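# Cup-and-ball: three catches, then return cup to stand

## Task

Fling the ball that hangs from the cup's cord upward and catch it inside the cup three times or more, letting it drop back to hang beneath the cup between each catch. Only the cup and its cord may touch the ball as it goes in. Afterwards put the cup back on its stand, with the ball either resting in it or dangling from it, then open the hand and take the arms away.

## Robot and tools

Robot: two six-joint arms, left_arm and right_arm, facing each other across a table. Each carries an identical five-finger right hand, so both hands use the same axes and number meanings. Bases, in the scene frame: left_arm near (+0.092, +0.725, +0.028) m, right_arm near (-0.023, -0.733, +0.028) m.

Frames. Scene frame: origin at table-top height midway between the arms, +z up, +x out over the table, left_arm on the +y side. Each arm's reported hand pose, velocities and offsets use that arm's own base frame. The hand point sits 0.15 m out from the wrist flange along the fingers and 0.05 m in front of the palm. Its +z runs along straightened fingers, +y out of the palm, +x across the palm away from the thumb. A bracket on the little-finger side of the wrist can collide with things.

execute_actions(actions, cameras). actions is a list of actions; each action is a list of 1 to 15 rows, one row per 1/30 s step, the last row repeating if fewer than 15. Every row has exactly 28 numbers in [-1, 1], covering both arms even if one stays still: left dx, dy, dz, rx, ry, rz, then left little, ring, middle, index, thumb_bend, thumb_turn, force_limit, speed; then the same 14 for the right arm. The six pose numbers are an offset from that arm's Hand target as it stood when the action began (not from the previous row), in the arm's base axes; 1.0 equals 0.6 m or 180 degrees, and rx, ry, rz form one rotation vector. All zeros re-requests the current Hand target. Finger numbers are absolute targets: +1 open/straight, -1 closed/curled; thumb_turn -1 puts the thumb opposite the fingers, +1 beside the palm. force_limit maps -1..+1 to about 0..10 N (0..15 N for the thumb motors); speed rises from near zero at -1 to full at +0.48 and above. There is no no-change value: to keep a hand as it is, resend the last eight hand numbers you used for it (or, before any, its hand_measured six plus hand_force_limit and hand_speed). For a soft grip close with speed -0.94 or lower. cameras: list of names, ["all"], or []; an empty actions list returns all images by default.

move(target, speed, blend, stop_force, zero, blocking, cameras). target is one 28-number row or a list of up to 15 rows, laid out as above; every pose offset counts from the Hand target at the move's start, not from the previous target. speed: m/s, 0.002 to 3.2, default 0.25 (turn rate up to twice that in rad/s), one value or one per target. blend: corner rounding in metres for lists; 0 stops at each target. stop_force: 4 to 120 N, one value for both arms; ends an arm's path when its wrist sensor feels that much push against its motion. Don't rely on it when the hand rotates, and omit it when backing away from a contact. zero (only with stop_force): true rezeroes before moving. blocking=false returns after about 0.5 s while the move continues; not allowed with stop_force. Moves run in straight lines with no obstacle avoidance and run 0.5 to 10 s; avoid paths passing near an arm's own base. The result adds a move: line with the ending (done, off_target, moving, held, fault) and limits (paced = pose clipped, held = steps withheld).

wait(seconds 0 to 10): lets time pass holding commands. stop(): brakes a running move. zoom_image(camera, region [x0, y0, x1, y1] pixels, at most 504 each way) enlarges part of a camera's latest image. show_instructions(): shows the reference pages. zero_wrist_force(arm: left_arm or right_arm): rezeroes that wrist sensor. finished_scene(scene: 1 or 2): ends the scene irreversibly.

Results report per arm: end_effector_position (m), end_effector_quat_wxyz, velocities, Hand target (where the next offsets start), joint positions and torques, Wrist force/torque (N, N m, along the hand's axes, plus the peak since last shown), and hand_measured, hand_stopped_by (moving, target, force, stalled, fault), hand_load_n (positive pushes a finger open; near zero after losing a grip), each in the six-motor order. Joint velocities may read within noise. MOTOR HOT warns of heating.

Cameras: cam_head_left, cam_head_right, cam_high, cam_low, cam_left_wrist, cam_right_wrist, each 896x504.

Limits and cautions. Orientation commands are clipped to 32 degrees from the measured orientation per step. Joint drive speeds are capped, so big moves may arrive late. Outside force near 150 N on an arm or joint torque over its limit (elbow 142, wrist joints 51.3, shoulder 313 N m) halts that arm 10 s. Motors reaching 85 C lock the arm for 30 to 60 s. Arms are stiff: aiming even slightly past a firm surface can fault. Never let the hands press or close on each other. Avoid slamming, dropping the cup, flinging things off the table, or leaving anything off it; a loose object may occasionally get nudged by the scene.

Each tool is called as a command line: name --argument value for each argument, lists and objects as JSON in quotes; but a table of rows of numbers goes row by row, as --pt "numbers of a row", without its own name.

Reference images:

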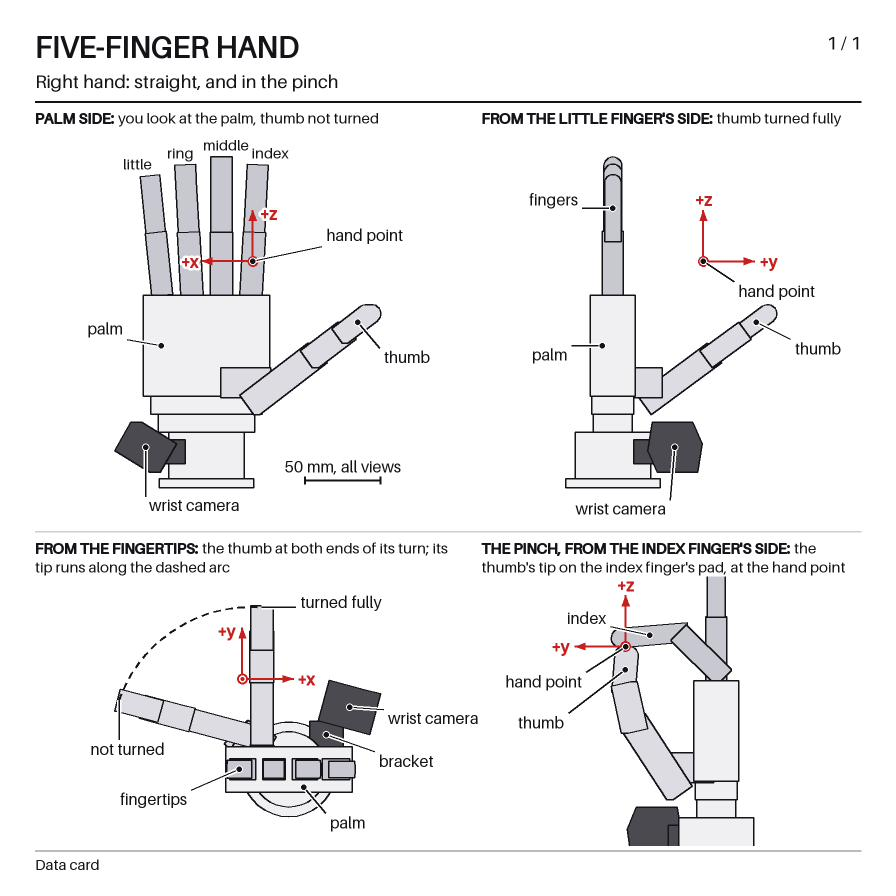

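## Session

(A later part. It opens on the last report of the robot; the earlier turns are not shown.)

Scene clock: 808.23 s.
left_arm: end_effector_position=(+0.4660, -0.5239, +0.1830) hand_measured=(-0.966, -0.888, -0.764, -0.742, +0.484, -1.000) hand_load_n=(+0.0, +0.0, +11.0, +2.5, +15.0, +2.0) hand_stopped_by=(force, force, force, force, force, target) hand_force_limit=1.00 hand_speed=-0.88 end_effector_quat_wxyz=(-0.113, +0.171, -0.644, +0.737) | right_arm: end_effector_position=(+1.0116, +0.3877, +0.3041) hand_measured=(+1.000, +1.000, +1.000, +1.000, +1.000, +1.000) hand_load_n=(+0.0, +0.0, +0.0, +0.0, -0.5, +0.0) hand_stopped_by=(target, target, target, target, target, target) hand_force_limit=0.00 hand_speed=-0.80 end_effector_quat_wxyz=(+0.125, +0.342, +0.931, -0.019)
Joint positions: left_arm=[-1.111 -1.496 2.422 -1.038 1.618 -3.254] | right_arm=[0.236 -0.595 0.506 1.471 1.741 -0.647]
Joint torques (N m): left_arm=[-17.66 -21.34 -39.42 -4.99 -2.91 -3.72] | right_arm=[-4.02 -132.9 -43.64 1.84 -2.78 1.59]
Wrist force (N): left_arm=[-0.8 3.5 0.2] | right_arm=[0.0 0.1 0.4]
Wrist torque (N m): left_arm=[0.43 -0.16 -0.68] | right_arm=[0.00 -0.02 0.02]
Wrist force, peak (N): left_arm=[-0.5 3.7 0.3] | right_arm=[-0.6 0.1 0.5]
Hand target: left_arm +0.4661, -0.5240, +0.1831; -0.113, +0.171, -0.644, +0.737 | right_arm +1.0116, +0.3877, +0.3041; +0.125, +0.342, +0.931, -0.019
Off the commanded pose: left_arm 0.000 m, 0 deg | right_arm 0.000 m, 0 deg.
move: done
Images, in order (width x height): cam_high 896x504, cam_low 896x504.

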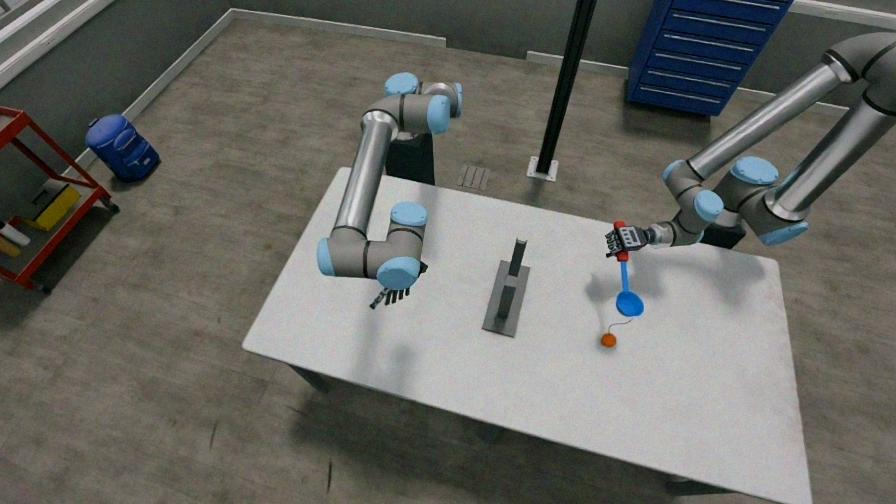

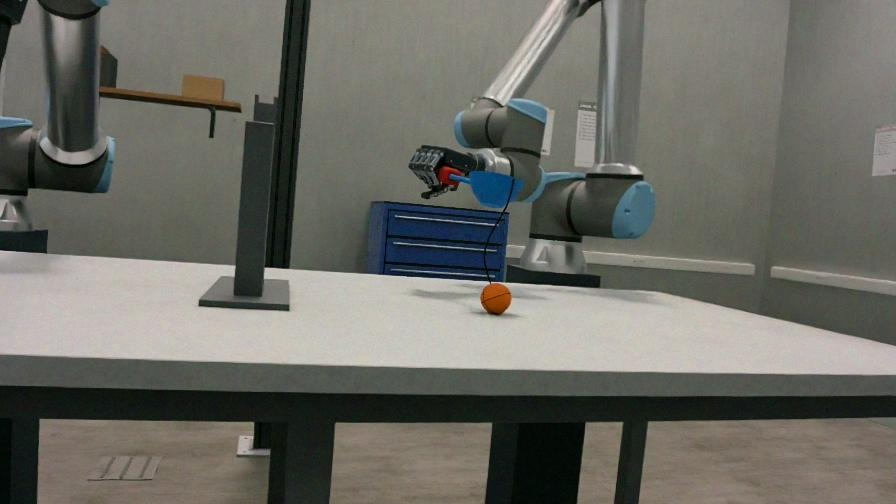

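move --target '[0.001,-0.0117,0.010,0,0,0,-0.98,-0.98,-0.98,-0.98,-0.98,-1,1,-0.88,0,0,0,0,0,0,1,1,1,1,1,1,0,-0.8]' --speed 0.01

move --target '[0,0,0.015,0,0,0,-0.98,-0.98,-0.98,-0.98,-0.98,-1,1,-0.88,0,0,0,0,0,0,1,1,1,1,1,1,0,-0.8]' --speed 0.003 --cameras '["cam_low", "cam_high"]'

zoom_image --camera "cam_low" --region '[440, 120, 580, 320]'

move --target '[0,0,0.05,0,0,0,-0.98,-0.98,-0.98,-0.98,-0.98,-1,1,-0.88,0,0,0,0,0,0,1,1,1,1,1,1,0,-0.8]' --speed 0.1

move --target '[0,0.05,0,0,0,0,-0.98,-0.98,-0.98,-0.98,-0.98,-1,1,-0.88,0,0,0,0,0,0,1,1,1,1,1,1,0,-0.8]' --speed 0.25 --cameras '["cam_low"]'

wait --seconds 0.2 --cameras '["cam_low"]'

zoom_image --camera "cam_low" --region '[440, 120, 580, 320]'

wait --seconds 0.2 --cameras '["cam_low"]'

zoom_image --camera "cam_low" --region '[440, 120, 580, 320]'

wait --seconds 0.2 --cameras '["cam_low"]'

zoom_image --camera "cam_low" --region '[440, 120, 580, 320]'

wait --seconds 0.2 --cameras '["cam_low"]'

zoom_image --camera "cam_low" --region '[440, 120, 580, 320]'

wait --seconds 3.0 --cameras '["cam_low"]'

zoom_image --camera "cam_low" --region '[440, 120, 580, 320]'

wait --seconds 0.2 --cameras '["cam_low"]'

zoom_image --camera "cam_low" --region '[440, 120, 580, 320]'

wait --seconds 0.2 --cameras '["cam_low", "cam_high"]'

zoom_image --camera "cam_low" --region '[440, 120, 580, 320]'

Scene clock: 847.90 s.
left_arm: end_effector_position=(+0.4667, -0.5310, +0.1890) hand_measured=(-0.966, -0.888, -0.764, -0.742, +0.484, -1.000) hand_load_n=(+0.0, +0.0, +11.0, +2.5, +15.5, +2.5) hand_stopped_by=(force, force, force, force, force, target) hand_force_limit=1.00 hand_speed=-0.88 end_effector_quat_wxyz=(-0.113, +0.171, -0.644, +0.737) | right_arm: end_effector_position=(+1.0116, +0.3877, +0.3041) hand_measured=(+1.000, +1.000, +1.000, +1.000, +1.000, +1.000) hand_load_n=(+0.0, +0.0, +0.0, +0.0, +0.0, +0.0) hand_stopped_by=(target, target, target, target, target, target) hand_force_limit=0.00 hand_speed=-0.80 end_effector_quat_wxyz=(+0.125, +0.342, +0.931, -0.019)
Joint positions: left_arm=[-1.118 -1.499 2.408 -1.022 1.612 -3.254] | right_arm=[0.236 -0.595 0.506 1.471 1.741 -0.647]
Joint torques (N m): left_arm=[-17.57 -40.75 -43.63 -1.3 -3 3.98] | right_arm=[-3.81 -133.34 -43.17 2.05 -2.66 1.63]
Wrist force (N): left_arm=[-0.6 3.5 0.1] | right_arm=[-0.1 0.4 0.3]
Wrist torque (N m): left_arm=[0.42 -0.18 -0.83] | right_arm=[0.06 0.00 0.02]
Wrist force, peak (N): left_arm=[-0.6 3.9 0.4] | right_arm=[0.0 -0.5 0.5]
Hand target: left_arm +0.4667, -0.5310, +0.1891; -0.113, +0.171, -0.644, +0.737 | right_arm +1.0116, +0.3877, +0.3041; +0.125, +0.342, +0.931, -0.019
Off the commanded pose: left_arm 0.000 m, 0 deg | right_arm 0.000 m, 0 deg.
move: done

Scene clock: 851.13 s.
left_arm: end_effector_position=(+0.4667, -0.5310, +0.1980) hand_measured=(-0.966, -0.888, -0.764, -0.742, +0.484, -1.000) hand_load_n=(+0.0, +0.0, +11.0, +2.5, +15.0, +2.5) hand_stopped_by=(force, force, force, force, force, target) hand_force_limit=1.00 hand_speed=-0.88 end_effector_quat_wxyz=(-0.113, +0.171, -0.644, +0.737) | right_arm: end_effector_position=(+1.0116, +0.3877, +0.3041) hand_measured=(+1.000, +1.000, +1.000, +1.000, +1.000, +1.000) hand_load_n=(+0.0, +0.0, +0.0, +0.0, +0.0, +0.0) hand_stopped_by=(target, target, target, target, target, target) hand_force_limit=0.00 hand_speed=-0.80 end_effector_quat_wxyz=(+0.125, +0.342, +0.931, -0.019)
Joint positions: left_arm=[-1.118 -1.516 2.402 -0.998 1.612 -3.254] | right_arm=[0.236 -0.595 0.506 1.471 1.741 -0.647]
Joint torques (N m): left_arm=[-16.81 -39.73 -42.25 -1.49 -2.86 3.7] | right_arm=[-3.55 -133.77 -43.22 2.03 -2.69 1.49]
Wrist force (N): left_arm=[-0.5 3.7 0.1] | right_arm=[0.1 0.1 0.0]
Wrist torque (N m): left_arm=[0.36 -0.20 -0.93] | right_arm=[0.03 -0.02 0.03]
Wrist force, peak (N): left_arm=[-0.7 3.9 0.1] | right_arm=[-0.5 0.1 0.4]
Hand target: left_arm +0.4667, -0.5310, +0.1981; -0.113, +0.171, -0.644, +0.737 | right_arm +1.0116, +0.3877, +0.3041; +0.125, +0.342, +0.931, -0.019
Off the commanded pose: left_arm 0.000 m, 0 deg | right_arm 0.000 m, 0 deg.
move: done
Images, in order (width x height): cam_high 896x504, cam_low 896x504.

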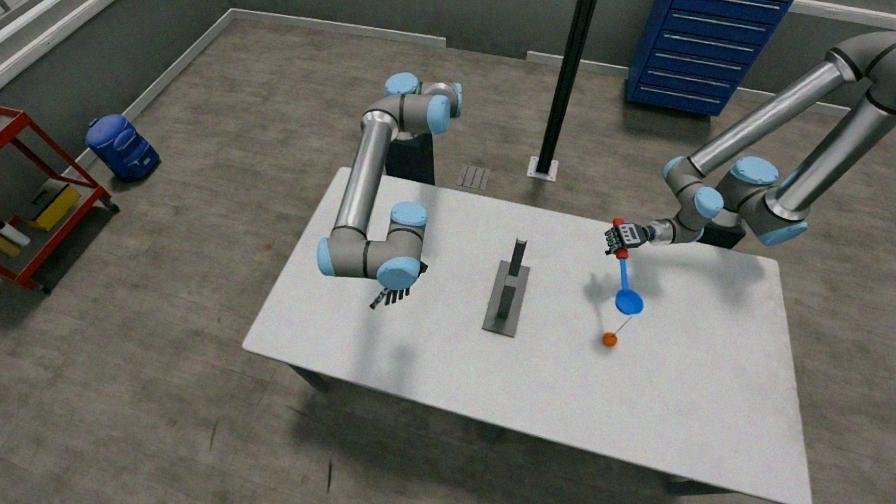

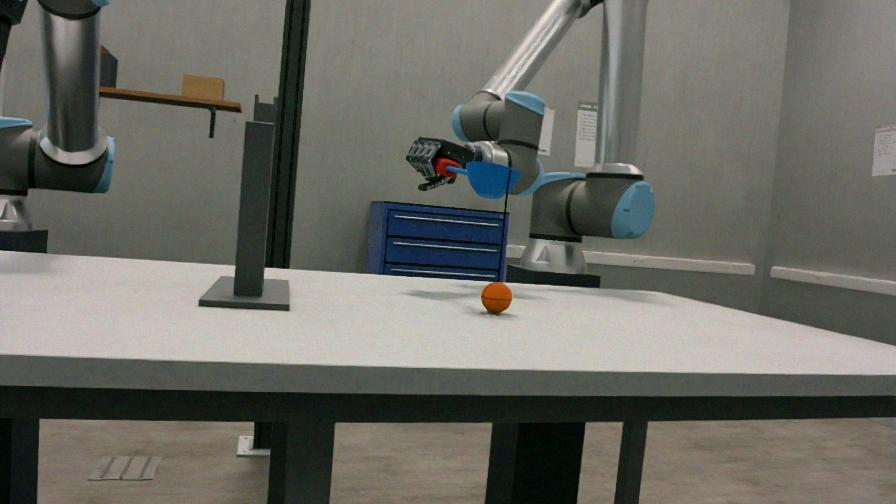

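Scaled by 2.520.

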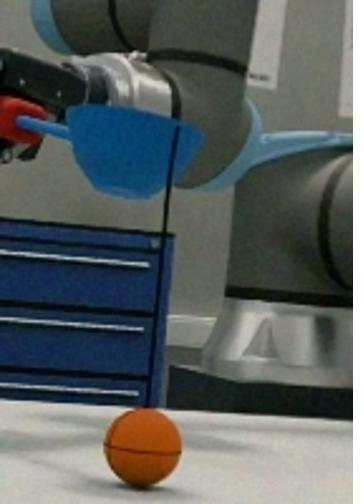

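Scene clock: 852.03 s.
left_arm: end_effector_position=(+0.4667, -0.5310, +0.2280) hand_measured=(-0.966, -0.888, -0.764, -0.742, +0.484, -1.000) hand_load_n=(+0.0, +0.5, +11.0, +3.0, +15.5, +2.5) hand_stopped_by=(force, force, force, force, force, target) hand_force_limit=1.00 hand_speed=-0.88 end_effector_quat_wxyz=(-0.113, +0.171, -0.644, +0.737) | right_arm: end_effector_position=(+1.0116, +0.3877, +0.3041) hand_measured=(+1.000, +1.000, +1.000, +1.000, +1.000, +1.000) hand_load_n=(+0.0, +0.0, +0.0, +0.0, +0.0, +0.0) hand_stopped_by=(target, target, target, target, target, target) hand_force_limit=0.00 hand_speed=-0.80 end_effector_quat_wxyz=(+0.125, +0.342, +0.931, -0.019)
Joint positions: left_arm=[-1.118 -1.57 2.379 -0.921 1.612 -3.254] | right_arm=[0.236 -0.595 0.506 1.471 1.741 -0.647]
Joint torques (N m): left_arm=[-8.65 -31.75 -46.35 -1.08 -0.31 3.76] | right_arm=[-2.44 -133.68 -43.56 1.85 -2.68 1.5]
Wrist force (N): left_arm=[-0.7 3.3 0.5] | right_arm=[-0.2 -0.2 0.4]
Wrist torque (N m): left_arm=[0.27 -0.22 -0.96] | right_arm=[-0.03 0.01 0.00]
Wrist force, peak (N): left_arm=[-0.8 4.5 0.1] | right_arm=[-0.3 0.0 0.5]
Hand target: left_arm +0.4667, -0.5310, +0.2281; -0.113, +0.171, -0.644, +0.737 | right_arm +1.0116, +0.3877, +0.3041; +0.125, +0.342, +0.931, -0.019
Off the commanded pose: left_arm 0.000 m, 0 deg | right_arm 0.000 m, 0 deg.
move: done

Scene clock: 852.83 s.
left_arm: end_effector_position=(+0.4667, -0.5012, +0.2281) hand_measured=(-0.966, -0.888, -0.764, -0.742, +0.484, -1.000) hand_load_n=(+0.0, +0.5, +10.5, +2.5, +15.5, +2.0) hand_stopped_by=(force, force, force, force, force, target) hand_force_limit=1.00 hand_speed=-0.88 end_effector_quat_wxyz=(-0.113, +0.171, -0.644, +0.737) | right_arm: end_effector_position=(+1.0116, +0.3877, +0.3041) hand_measured=(+1.000, +1.000, +1.000, +1.000, +1.000, +1.000) hand_load_n=(+0.0, +0.0, +0.0, +0.0, +0.0, +0.0) hand_stopped_by=(target, target, target, target, target, target) hand_force_limit=0.00 hand_speed=-0.80 end_effector_quat_wxyz=(+0.125, +0.342, +0.931, -0.019)
Joint positions: left_arm=[-1.084 -1.605 2.412 -0.92 1.646 -3.258] | right_arm=[0.236 -0.595 0.506 1.471 1.741 -0.647]
Joint torques (N m): left_arm=[11.39 -30.91 -21.1 -1.57 2.85 -3.44] | right_arm=[-3.43 -132.91 -43.42 1.95 -2.67 1.57]
Wrist force (N): left_arm=[-0.7 3.5 0.7] | right_arm=[0.2 0.0 0.3]
Wrist torque (N m): left_arm=[0.30 -0.25 -0.76] | right_arm=[0.00 -0.04 0.03]
Wrist force, peak (N): left_arm=[-0.7 3.9 0.7] | right_arm=[-0.2 -0.3 0.4]
Hand target: left_arm +0.4667, -0.5010, +0.2281; -0.113, +0.171, -0.644, +0.737 | right_arm +1.0116, +0.3877, +0.3041; +0.125, +0.342, +0.931, -0.019
Off the commanded pose: left_arm 0.000 m, 0 deg | right_arm 0.000 m, 0 deg.
move: done
Images, in order (width x height): cam_low 896x504.

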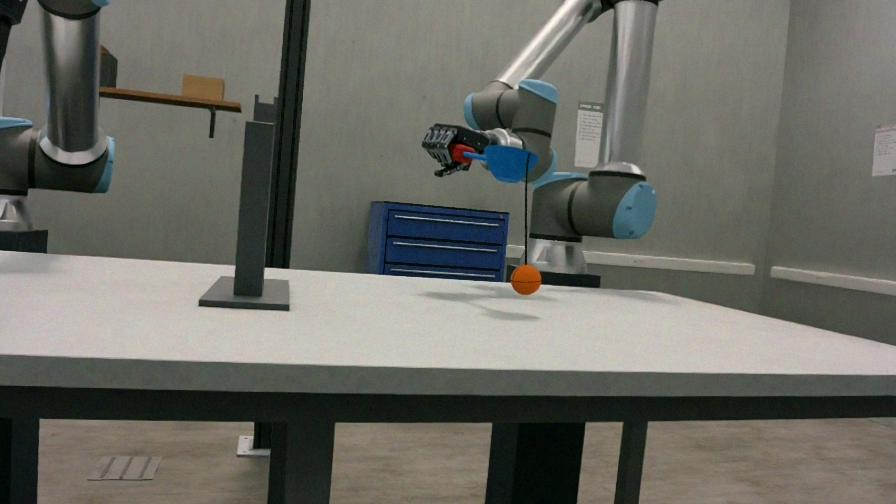

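Scene clock: 853.03 s.
left_arm: end_effector_position=(+0.4667, -0.5010, +0.2281) hand_measured=(-0.966, -0.888, -0.764, -0.742, +0.484, -1.000) hand_load_n=(+0.0, +0.5, +11.0, +3.0, +15.5, +2.0) hand_stopped_by=(force, force, force, force, force, target) hand_force_limit=1.00 hand_speed=-0.88 end_effector_quat_wxyz=(-0.113, +0.171, -0.644, +0.737) | right_arm: end_effector_position=(+1.0116, +0.3877, +0.3041) hand_measured=(+1.000, +1.000, +1.000, +1.000, +1.000, +1.000) hand_load_n=(-0.5, +0.0, +0.0, +0.0, +0.0, +0.0) hand_stopped_by=(target, target, target, target, target, target) hand_force_limit=0.00 hand_speed=-0.80 end_effector_quat_wxyz=(+0.125, +0.342, +0.931, -0.019)
Joint positions: left_arm=[-1.083 -1.605 2.413 -0.92 1.646 -3.258] | right_arm=[0.236 -0.595 0.506 1.471 1.741 -0.647]
Joint torques (N m): left_arm=[11.87 -32.89 -20.25 -1.41 3.32 -3.51] | right_arm=[-3.96 -132.65 -42.99 2.01 -2.76 1.67]
Wrist force (N): left_arm=[-0.7 3.7 0.8] | right_arm=[-0.2 0.1 0.3]
Wrist torque (N m): left_arm=[0.33 -0.24 -0.76] | right_arm=[0.01 0.01 0.01]
Wrist force, peak (N): left_arm=[-0.5 3.9 0.5] | right_arm=[-0.3 0.3 0.3]
Hand target: left_arm +0.4667, -0.5010, +0.2281; -0.113, +0.171, -0.644, +0.737 | right_arm +1.0116, +0.3877, +0.3041; +0.125, +0.342, +0.931, -0.019
Off the commanded pose: left_arm 0.000 m, 0 deg | right_arm 0.000 m, 0 deg.
wait: 0.20 s; at rest by 0.17 s
Images, in order (width x height): cam_low 896x504.

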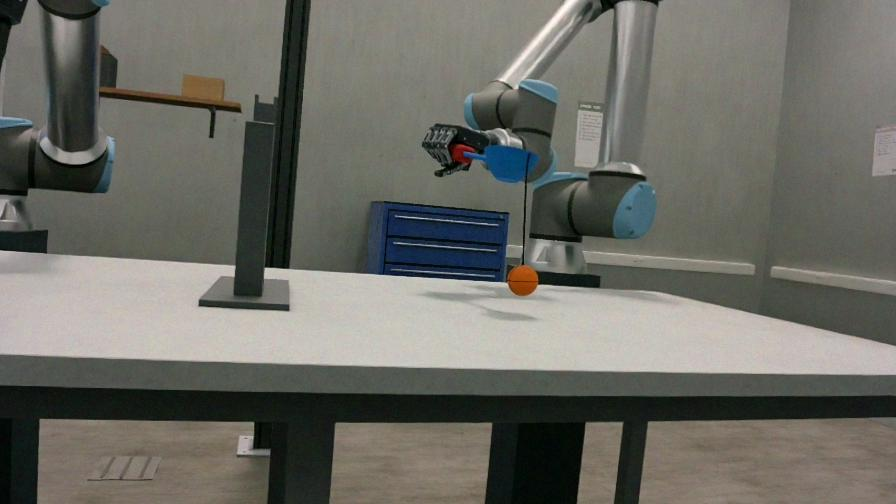

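Scaled by 2.520.

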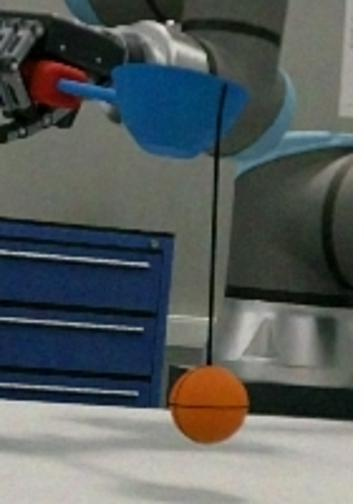

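Scene clock: 853.23 s.
left_arm: end_effector_position=(+0.4667, -0.5010, +0.2281) hand_measured=(-0.966, -0.888, -0.764, -0.742, +0.484, -1.000) hand_load_n=(+0.0, +0.0, +11.0, +2.5, +15.5, +2.0) hand_stopped_by=(force, force, force, force, force, target) hand_force_limit=1.00 hand_speed=-0.88 end_effector_quat_wxyz=(-0.113, +0.171, -0.644, +0.737) | right_arm: end_effector_position=(+1.0116, +0.3877, +0.3041) hand_measured=(+1.000, +1.000, +1.000, +1.000, +1.000, +1.000) hand_load_n=(+0.0, +0.0, +0.0, +0.0, +0.0, +0.0) hand_stopped_by=(target, target, target, target, target, target) hand_force_limit=0.00 hand_speed=-0.80 end_effector_quat_wxyz=(+0.125, +0.342, +0.931, -0.019)
Joint positions: left_arm=[-1.083 -1.605 2.413 -0.92 1.646 -3.258] | right_arm=[0.236 -0.595 0.506 1.471 1.741 -0.647]
Joint torques (N m): left_arm=[12.08 -35.45 -20.92 -1.4 3.05 -3.14] | right_arm=[-3.93 -133.07 -43.11 1.92 -2.61 1.6]
Wrist force (N): left_arm=[-0.5 3.8 0.5] | right_arm=[0.1 -0.2 0.3]
Wrist torque (N m): left_arm=[0.37 -0.25 -0.74] | right_arm=[-0.03 -0.03 0.02]
Wrist force, peak (N): left_arm=[-0.5 3.8 0.5] | right_arm=[-0.1 -0.1 0.4]
Hand target: left_arm +0.4667, -0.5010, +0.2281; -0.113, +0.171, -0.644, +0.737 | right_arm +1.0116, +0.3877, +0.3041; +0.125, +0.342, +0.931, -0.019
Off the commanded pose: left_arm 0.000 m, 0 deg | right_arm 0.000 m, 0 deg.
wait: 0.20 s; at rest by 0.17 s
Images, in order (width x height): cam_low 896x504.

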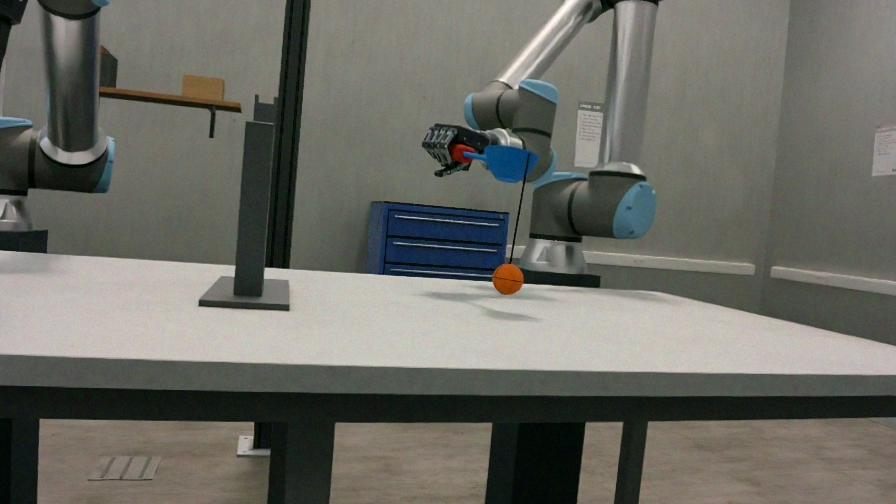

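Scaled by 2.520.

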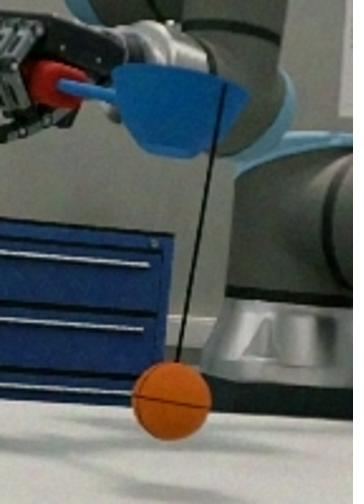

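Scene clock: 853.43 s.
left_arm: end_effector_position=(+0.4667, -0.5010, +0.2281) hand_measured=(-0.966, -0.888, -0.764, -0.742, +0.484, -1.000) hand_load_n=(+0.0, +0.0, +11.0, +2.5, +15.5, +2.0) hand_stopped_by=(force, force, force, force, force, target) hand_force_limit=1.00 hand_speed=-0.88 end_effector_quat_wxyz=(-0.113, +0.171, -0.644, +0.737) | right_arm: end_effector_position=(+1.0116, +0.3877, +0.3041) hand_measured=(+1.000, +1.000, +1.000, +1.000, +1.000, +1.000) hand_load_n=(+0.0, +0.0, +0.5, -0.5, +0.0, +0.0) hand_stopped_by=(target, target, target, target, target, target) hand_force_limit=0.00 hand_speed=-0.80 end_effector_quat_wxyz=(+0.125, +0.342, +0.931, -0.019)
Joint positions: left_arm=[-1.083 -1.605 2.413 -0.92 1.646 -3.258] | right_arm=[0.236 -0.595 0.506 1.471 1.741 -0.647]
Joint torques (N m): left_arm=[14.03 -33.87 -20.75 -1.37 3.06 -3.62] | right_arm=[-2.41 -132.52 -43.14 1.98 -2.82 1.45]
Wrist force (N): left_arm=[-0.5 3.7 0.8] | right_arm=[-0.1 0.0 0.4]
Wrist torque (N m): left_arm=[0.33 -0.27 -0.74] | right_arm=[0.00 -0.01 0.01]
Wrist force, peak (N): left_arm=[-0.5 4.0 0.7] | right_arm=[0.0 0.1 0.4]
Hand target: left_arm +0.4667, -0.5010, +0.2281; -0.113, +0.171, -0.644, +0.737 | right_arm +1.0116, +0.3877, +0.3041; +0.125, +0.342, +0.931, -0.019
Off the commanded pose: left_arm 0.000 m, 0 deg | right_arm 0.000 m, 0 deg.
wait: 0.20 s; at rest by 0.17 s
Images, in order (width x height): cam_low 896x504.

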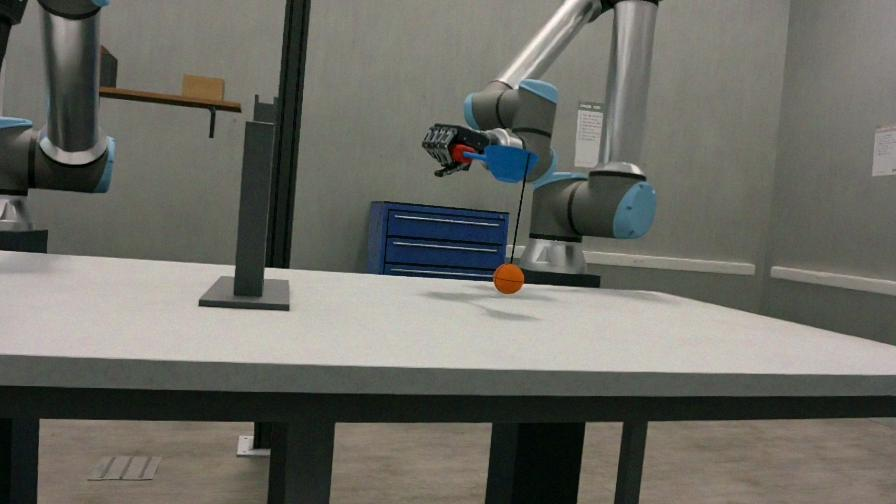

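Scaled by 2.520.

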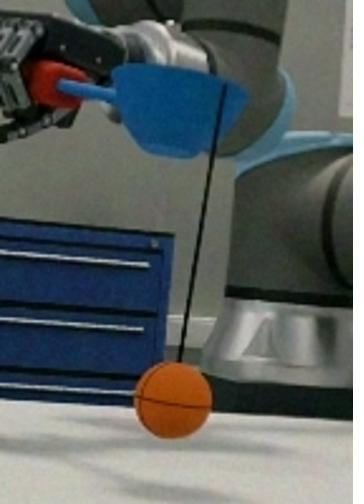

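Scene clock: 853.63 s.
left_arm: end_effector_position=(+0.4667, -0.5010, +0.2281) hand_measured=(-0.966, -0.888, -0.764, -0.742, +0.484, -1.000) hand_load_n=(+0.0, +0.5, +11.0, +2.5, +15.5, +2.5) hand_stopped_by=(force, force, force, force, force, target) hand_force_limit=1.00 hand_speed=-0.88 end_effector_quat_wxyz=(-0.113, +0.171, -0.644, +0.737) | right_arm: end_effector_position=(+1.0116, +0.3877, +0.3041) hand_measured=(+1.000, +1.000, +1.000, +1.000, +1.000, +1.000) hand_load_n=(+0.0, +0.0, +0.0, +0.0, +0.0, +0.0) hand_stopped_by=(target, target, target, target, target, target) hand_force_limit=0.00 hand_speed=-0.80 end_effector_quat_wxyz=(+0.125, +0.342, +0.931, -0.019)
Joint positions: left_arm=[-1.083 -1.605 2.413 -0.92 1.646 -3.258] | right_arm=[0.236 -0.595 0.506 1.471 1.741 -0.647]
Joint torques (N m): left_arm=[13.45 -35.48 -20.84 -1.29 2.96 -3.34] | right_arm=[-2.72 -134.32 -43.49 1.92 -2.56 1.63]
Wrist force (N): left_arm=[-0.4 3.7 0.5] | right_arm=[0.0 0.0 0.4]
Wrist torque (N m): left_arm=[0.35 -0.29 -0.73] | right_arm=[-0.01 -0.01 0.02]
Wrist force, peak (N): left_arm=[-0.7 3.9 0.7] | right_arm=[-0.2 0.3 0.4]
Hand target: left_arm +0.4667, -0.5010, +0.2281; -0.113, +0.171, -0.644, +0.737 | right_arm +1.0116, +0.3877, +0.3041; +0.125, +0.342, +0.931, -0.019
Off the commanded pose: left_arm 0.000 m, 0 deg | right_arm 0.000 m, 0 deg.
wait: 0.20 s; at rest by 0.17 s
Images, in order (width x height): cam_low 896x504.

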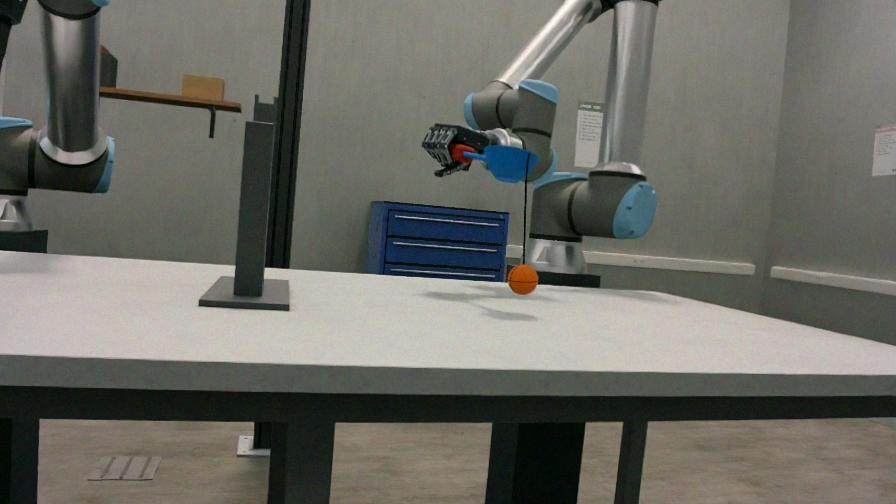

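Scaled by 2.520.

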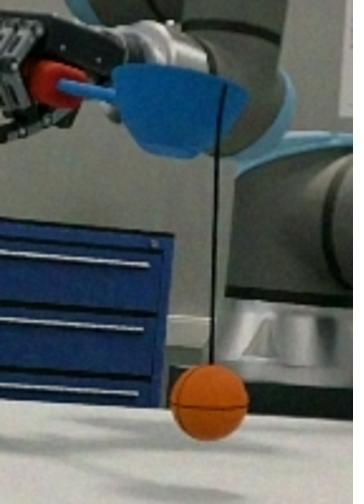

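Scene clock: 856.63 s.
left_arm: end_effector_position=(+0.4667, -0.5010, +0.2281) hand_measured=(-0.966, -0.888, -0.764, -0.742, +0.484, -1.000) hand_load_n=(+0.0, +0.5, +10.5, +2.5, +15.5, +2.5) hand_stopped_by=(force, force, force, force, force, target) hand_force_limit=1.00 hand_speed=-0.88 end_effector_quat_wxyz=(-0.113, +0.171, -0.644, +0.737) | right_arm: end_effector_position=(+1.0116, +0.3877, +0.3041) hand_measured=(+1.000, +1.000, +1.000, +1.000, +1.000, +1.000) hand_load_n=(+0.0, +0.0, +0.0, +0.0, +0.0, +0.0) hand_stopped_by=(target, target, target, target, target, target) hand_force_limit=0.00 hand_speed=-0.80 end_effector_quat_wxyz=(+0.125, +0.342, +0.931, -0.019)
Joint positions: left_arm=[-1.083 -1.605 2.413 -0.92 1.646 -3.258] | right_arm=[0.236 -0.595 0.506 1.471 1.741 -0.647]
Joint torques (N m): left_arm=[11.3 -36.35 -20.85 -1.3 2.72 -3.56] | right_arm=[-3.48 -133.55 -43.51 1.9 -2.63 1.51]
Wrist force (N): left_arm=[-0.9 3.8 0.7] | right_arm=[0.0 0.2 0.1]
Wrist torque (N m): left_arm=[0.35 -0.20 -0.76] | right_arm=[0.04 -0.01 0.02]
Wrist force, peak (N): left_arm=[-0.8 4.0 0.7] | right_arm=[-0.1 -0.2 0.6]
Hand target: left_arm +0.4667, -0.5010, +0.2281; -0.113, +0.171, -0.644, +0.737 | right_arm +1.0116, +0.3877, +0.3041; +0.125, +0.342, +0.931, -0.019
Off the commanded pose: left_arm 0.000 m, 0 deg | right_arm 0.000 m, 0 deg.
wait: 3.00 s; at rest by 0.17 s
Images, in order (width x height): cam_low 896x504.

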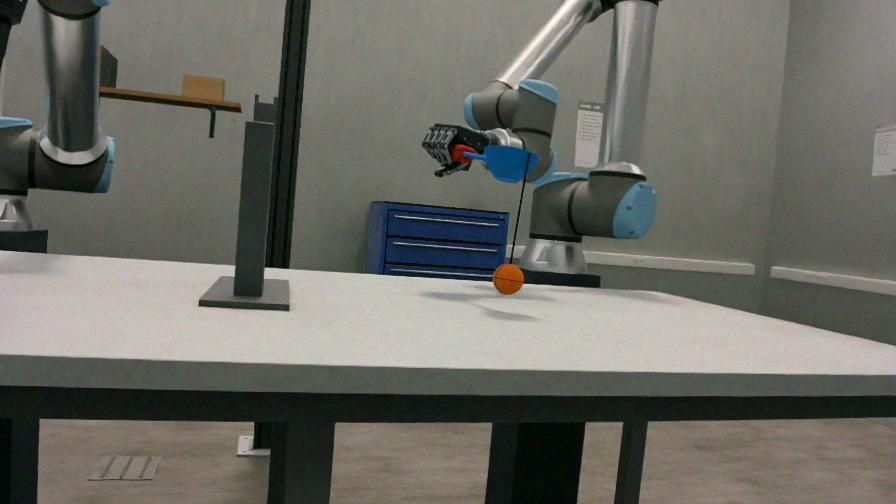

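Scaled by 2.520.

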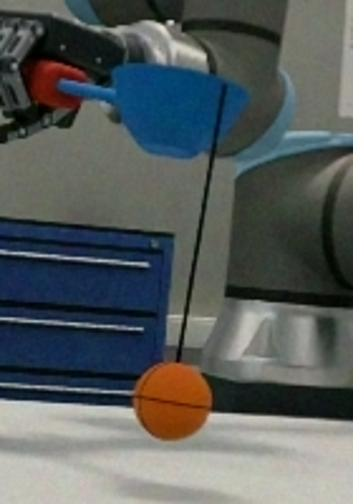

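Scene clock: 856.83 s.
left_arm: end_effector_position=(+0.4667, -0.5010, +0.2281) hand_measured=(-0.966, -0.888, -0.764, -0.742, +0.484, -1.000) hand_load_n=(+0.0, +0.0, +11.0, +3.0, +15.5, +2.5) hand_stopped_by=(force, force, force, force, force, target) hand_force_limit=1.00 hand_speed=-0.88 end_effector_quat_wxyz=(-0.113, +0.171, -0.644, +0.737) | right_arm: end_effector_position=(+1.0116, +0.3877, +0.3041) hand_measured=(+1.000, +1.000, +1.000, +1.000, +1.000, +1.000) hand_load_n=(+0.0, +0.0, +0.0, +0.0, +0.0, +0.0) hand_stopped_by=(target, target, target, target, target, target) hand_force_limit=0.00 hand_speed=-0.80 end_effector_quat_wxyz=(+0.125, +0.342, +0.931, -0.019)
Joint positions: left_arm=[-1.083 -1.605 2.413 -0.92 1.646 -3.258] | right_arm=[0.236 -0.595 0.506 1.471 1.741 -0.647]
Joint torques (N m): left_arm=[10.52 -35.79 -20.79 -1.52 2.96 -3.38] | right_arm=[-3.07 -132.59 -43.25 1.85 -2.76 1.51]
Wrist force (N): left_arm=[-0.5 3.4 0.8] | right_arm=[-0.1 -0.1 0.2]
Wrist torque (N m): left_arm=[0.29 -0.27 -0.75] | right_arm=[-0.01 0.01 0.01]
Wrist force, peak (N): left_arm=[-0.6 4.0 0.7] | right_arm=[-0.3 -0.1 0.5]
Hand target: left_arm +0.4667, -0.5010, +0.2281; -0.113, +0.171, -0.644, +0.737 | right_arm +1.0116, +0.3877, +0.3041; +0.125, +0.342, +0.931, -0.019
Off the commanded pose: left_arm 0.000 m, 0 deg | right_arm 0.000 m, 0 deg.
wait: 0.20 s; at rest by 0.17 s
Images, in order (width x height): cam_low 896x504.

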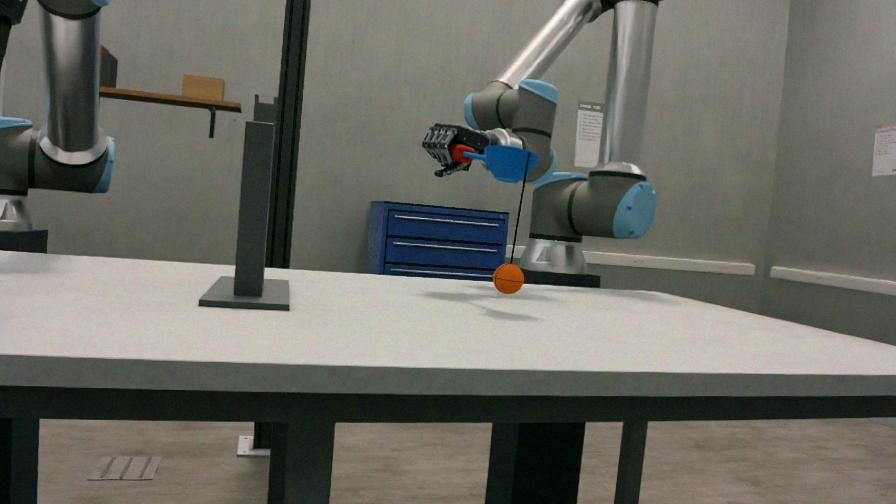

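Scaled by 2.520.

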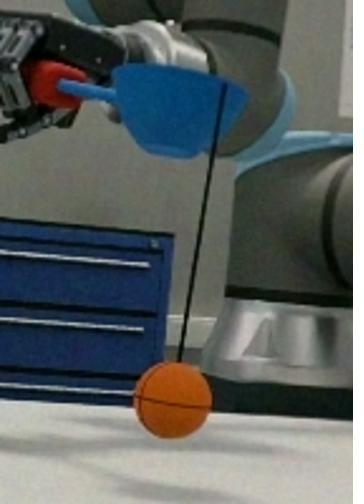

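Scene clock: 857.03 s.
left_arm: end_effector_position=(+0.4667, -0.5010, +0.2281) hand_measured=(-0.966, -0.888, -0.764, -0.742, +0.484, -1.000) hand_load_n=(+0.0, +0.0, +11.0, +2.5, +15.0, +2.5) hand_stopped_by=(force, force, force, force, force, target) hand_force_limit=1.00 hand_speed=-0.88 end_effector_quat_wxyz=(-0.113, +0.171, -0.644, +0.737) | right_arm: end_effector_position=(+1.0116, +0.3877, +0.3041) hand_measured=(+1.000, +1.000, +1.000, +1.000, +1.000, +1.000) hand_load_n=(+0.0, +0.0, +0.0, +0.0, +0.0, +0.0) hand_stopped_by=(target, target, target, target, target, target) hand_force_limit=0.00 hand_speed=-0.80 end_effector_quat_wxyz=(+0.125, +0.342, +0.931, -0.019)
Joint positions: left_arm=[-1.083 -1.605 2.413 -0.92 1.646 -3.258] | right_arm=[0.236 -0.595 0.506 1.471 1.741 -0.647]
Joint torques (N m): left_arm=[13.06 -36.07 -20.84 -1.25 2.81 -3.52] | right_arm=[-4.38 -133.65 -43.58 1.93 -2.66 1.63]
Wrist force (N): left_arm=[-0.8 3.6 1.0] | right_arm=[-0.2 -0.5 0.3]
Wrist torque (N m): left_arm=[0.29 -0.24 -0.76] | right_arm=[-0.07 0.02 -0.01]
Wrist force, peak (N): left_arm=[-0.7 3.8 0.7] | right_arm=[-0.2 -0.5 0.3]
Hand target: left_arm +0.4667, -0.5010, +0.2281; -0.113, +0.171, -0.644, +0.737 | right_arm +1.0116, +0.3877, +0.3041; +0.125, +0.342, +0.931, -0.019
Off the commanded pose: left_arm 0.000 m, 0 deg | right_arm 0.000 m, 0 deg.
wait: 0.20 s; at rest by 0.17 s
Images, in order (width x height): cam_high 896x504, cam_low 896x504.

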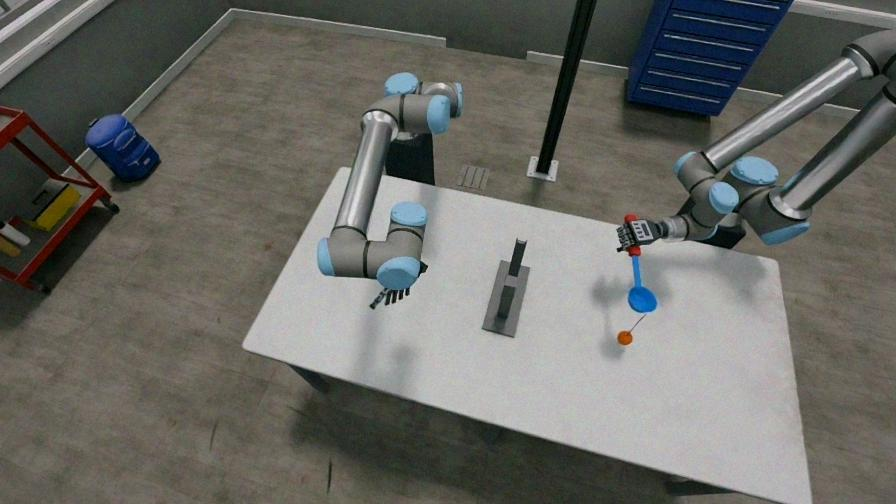

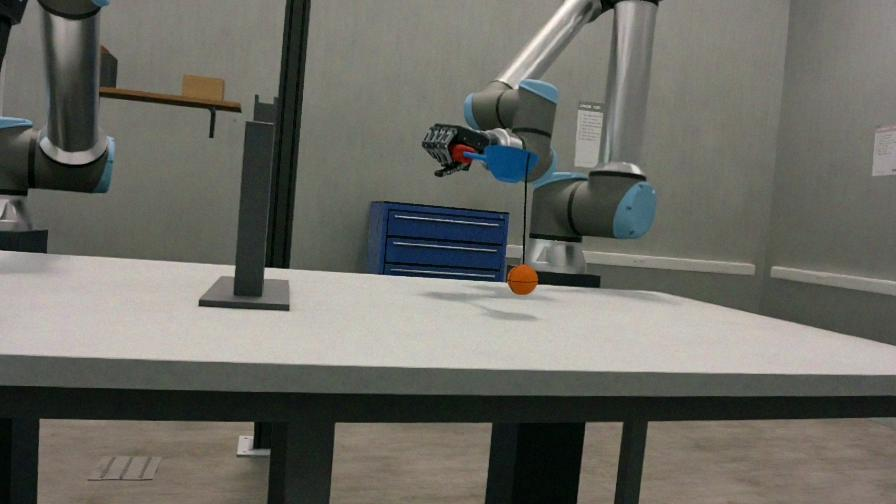

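Scaled by 2.520.

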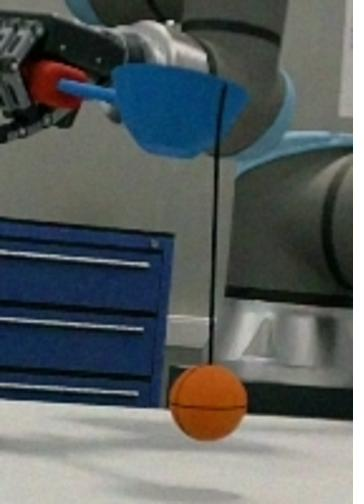

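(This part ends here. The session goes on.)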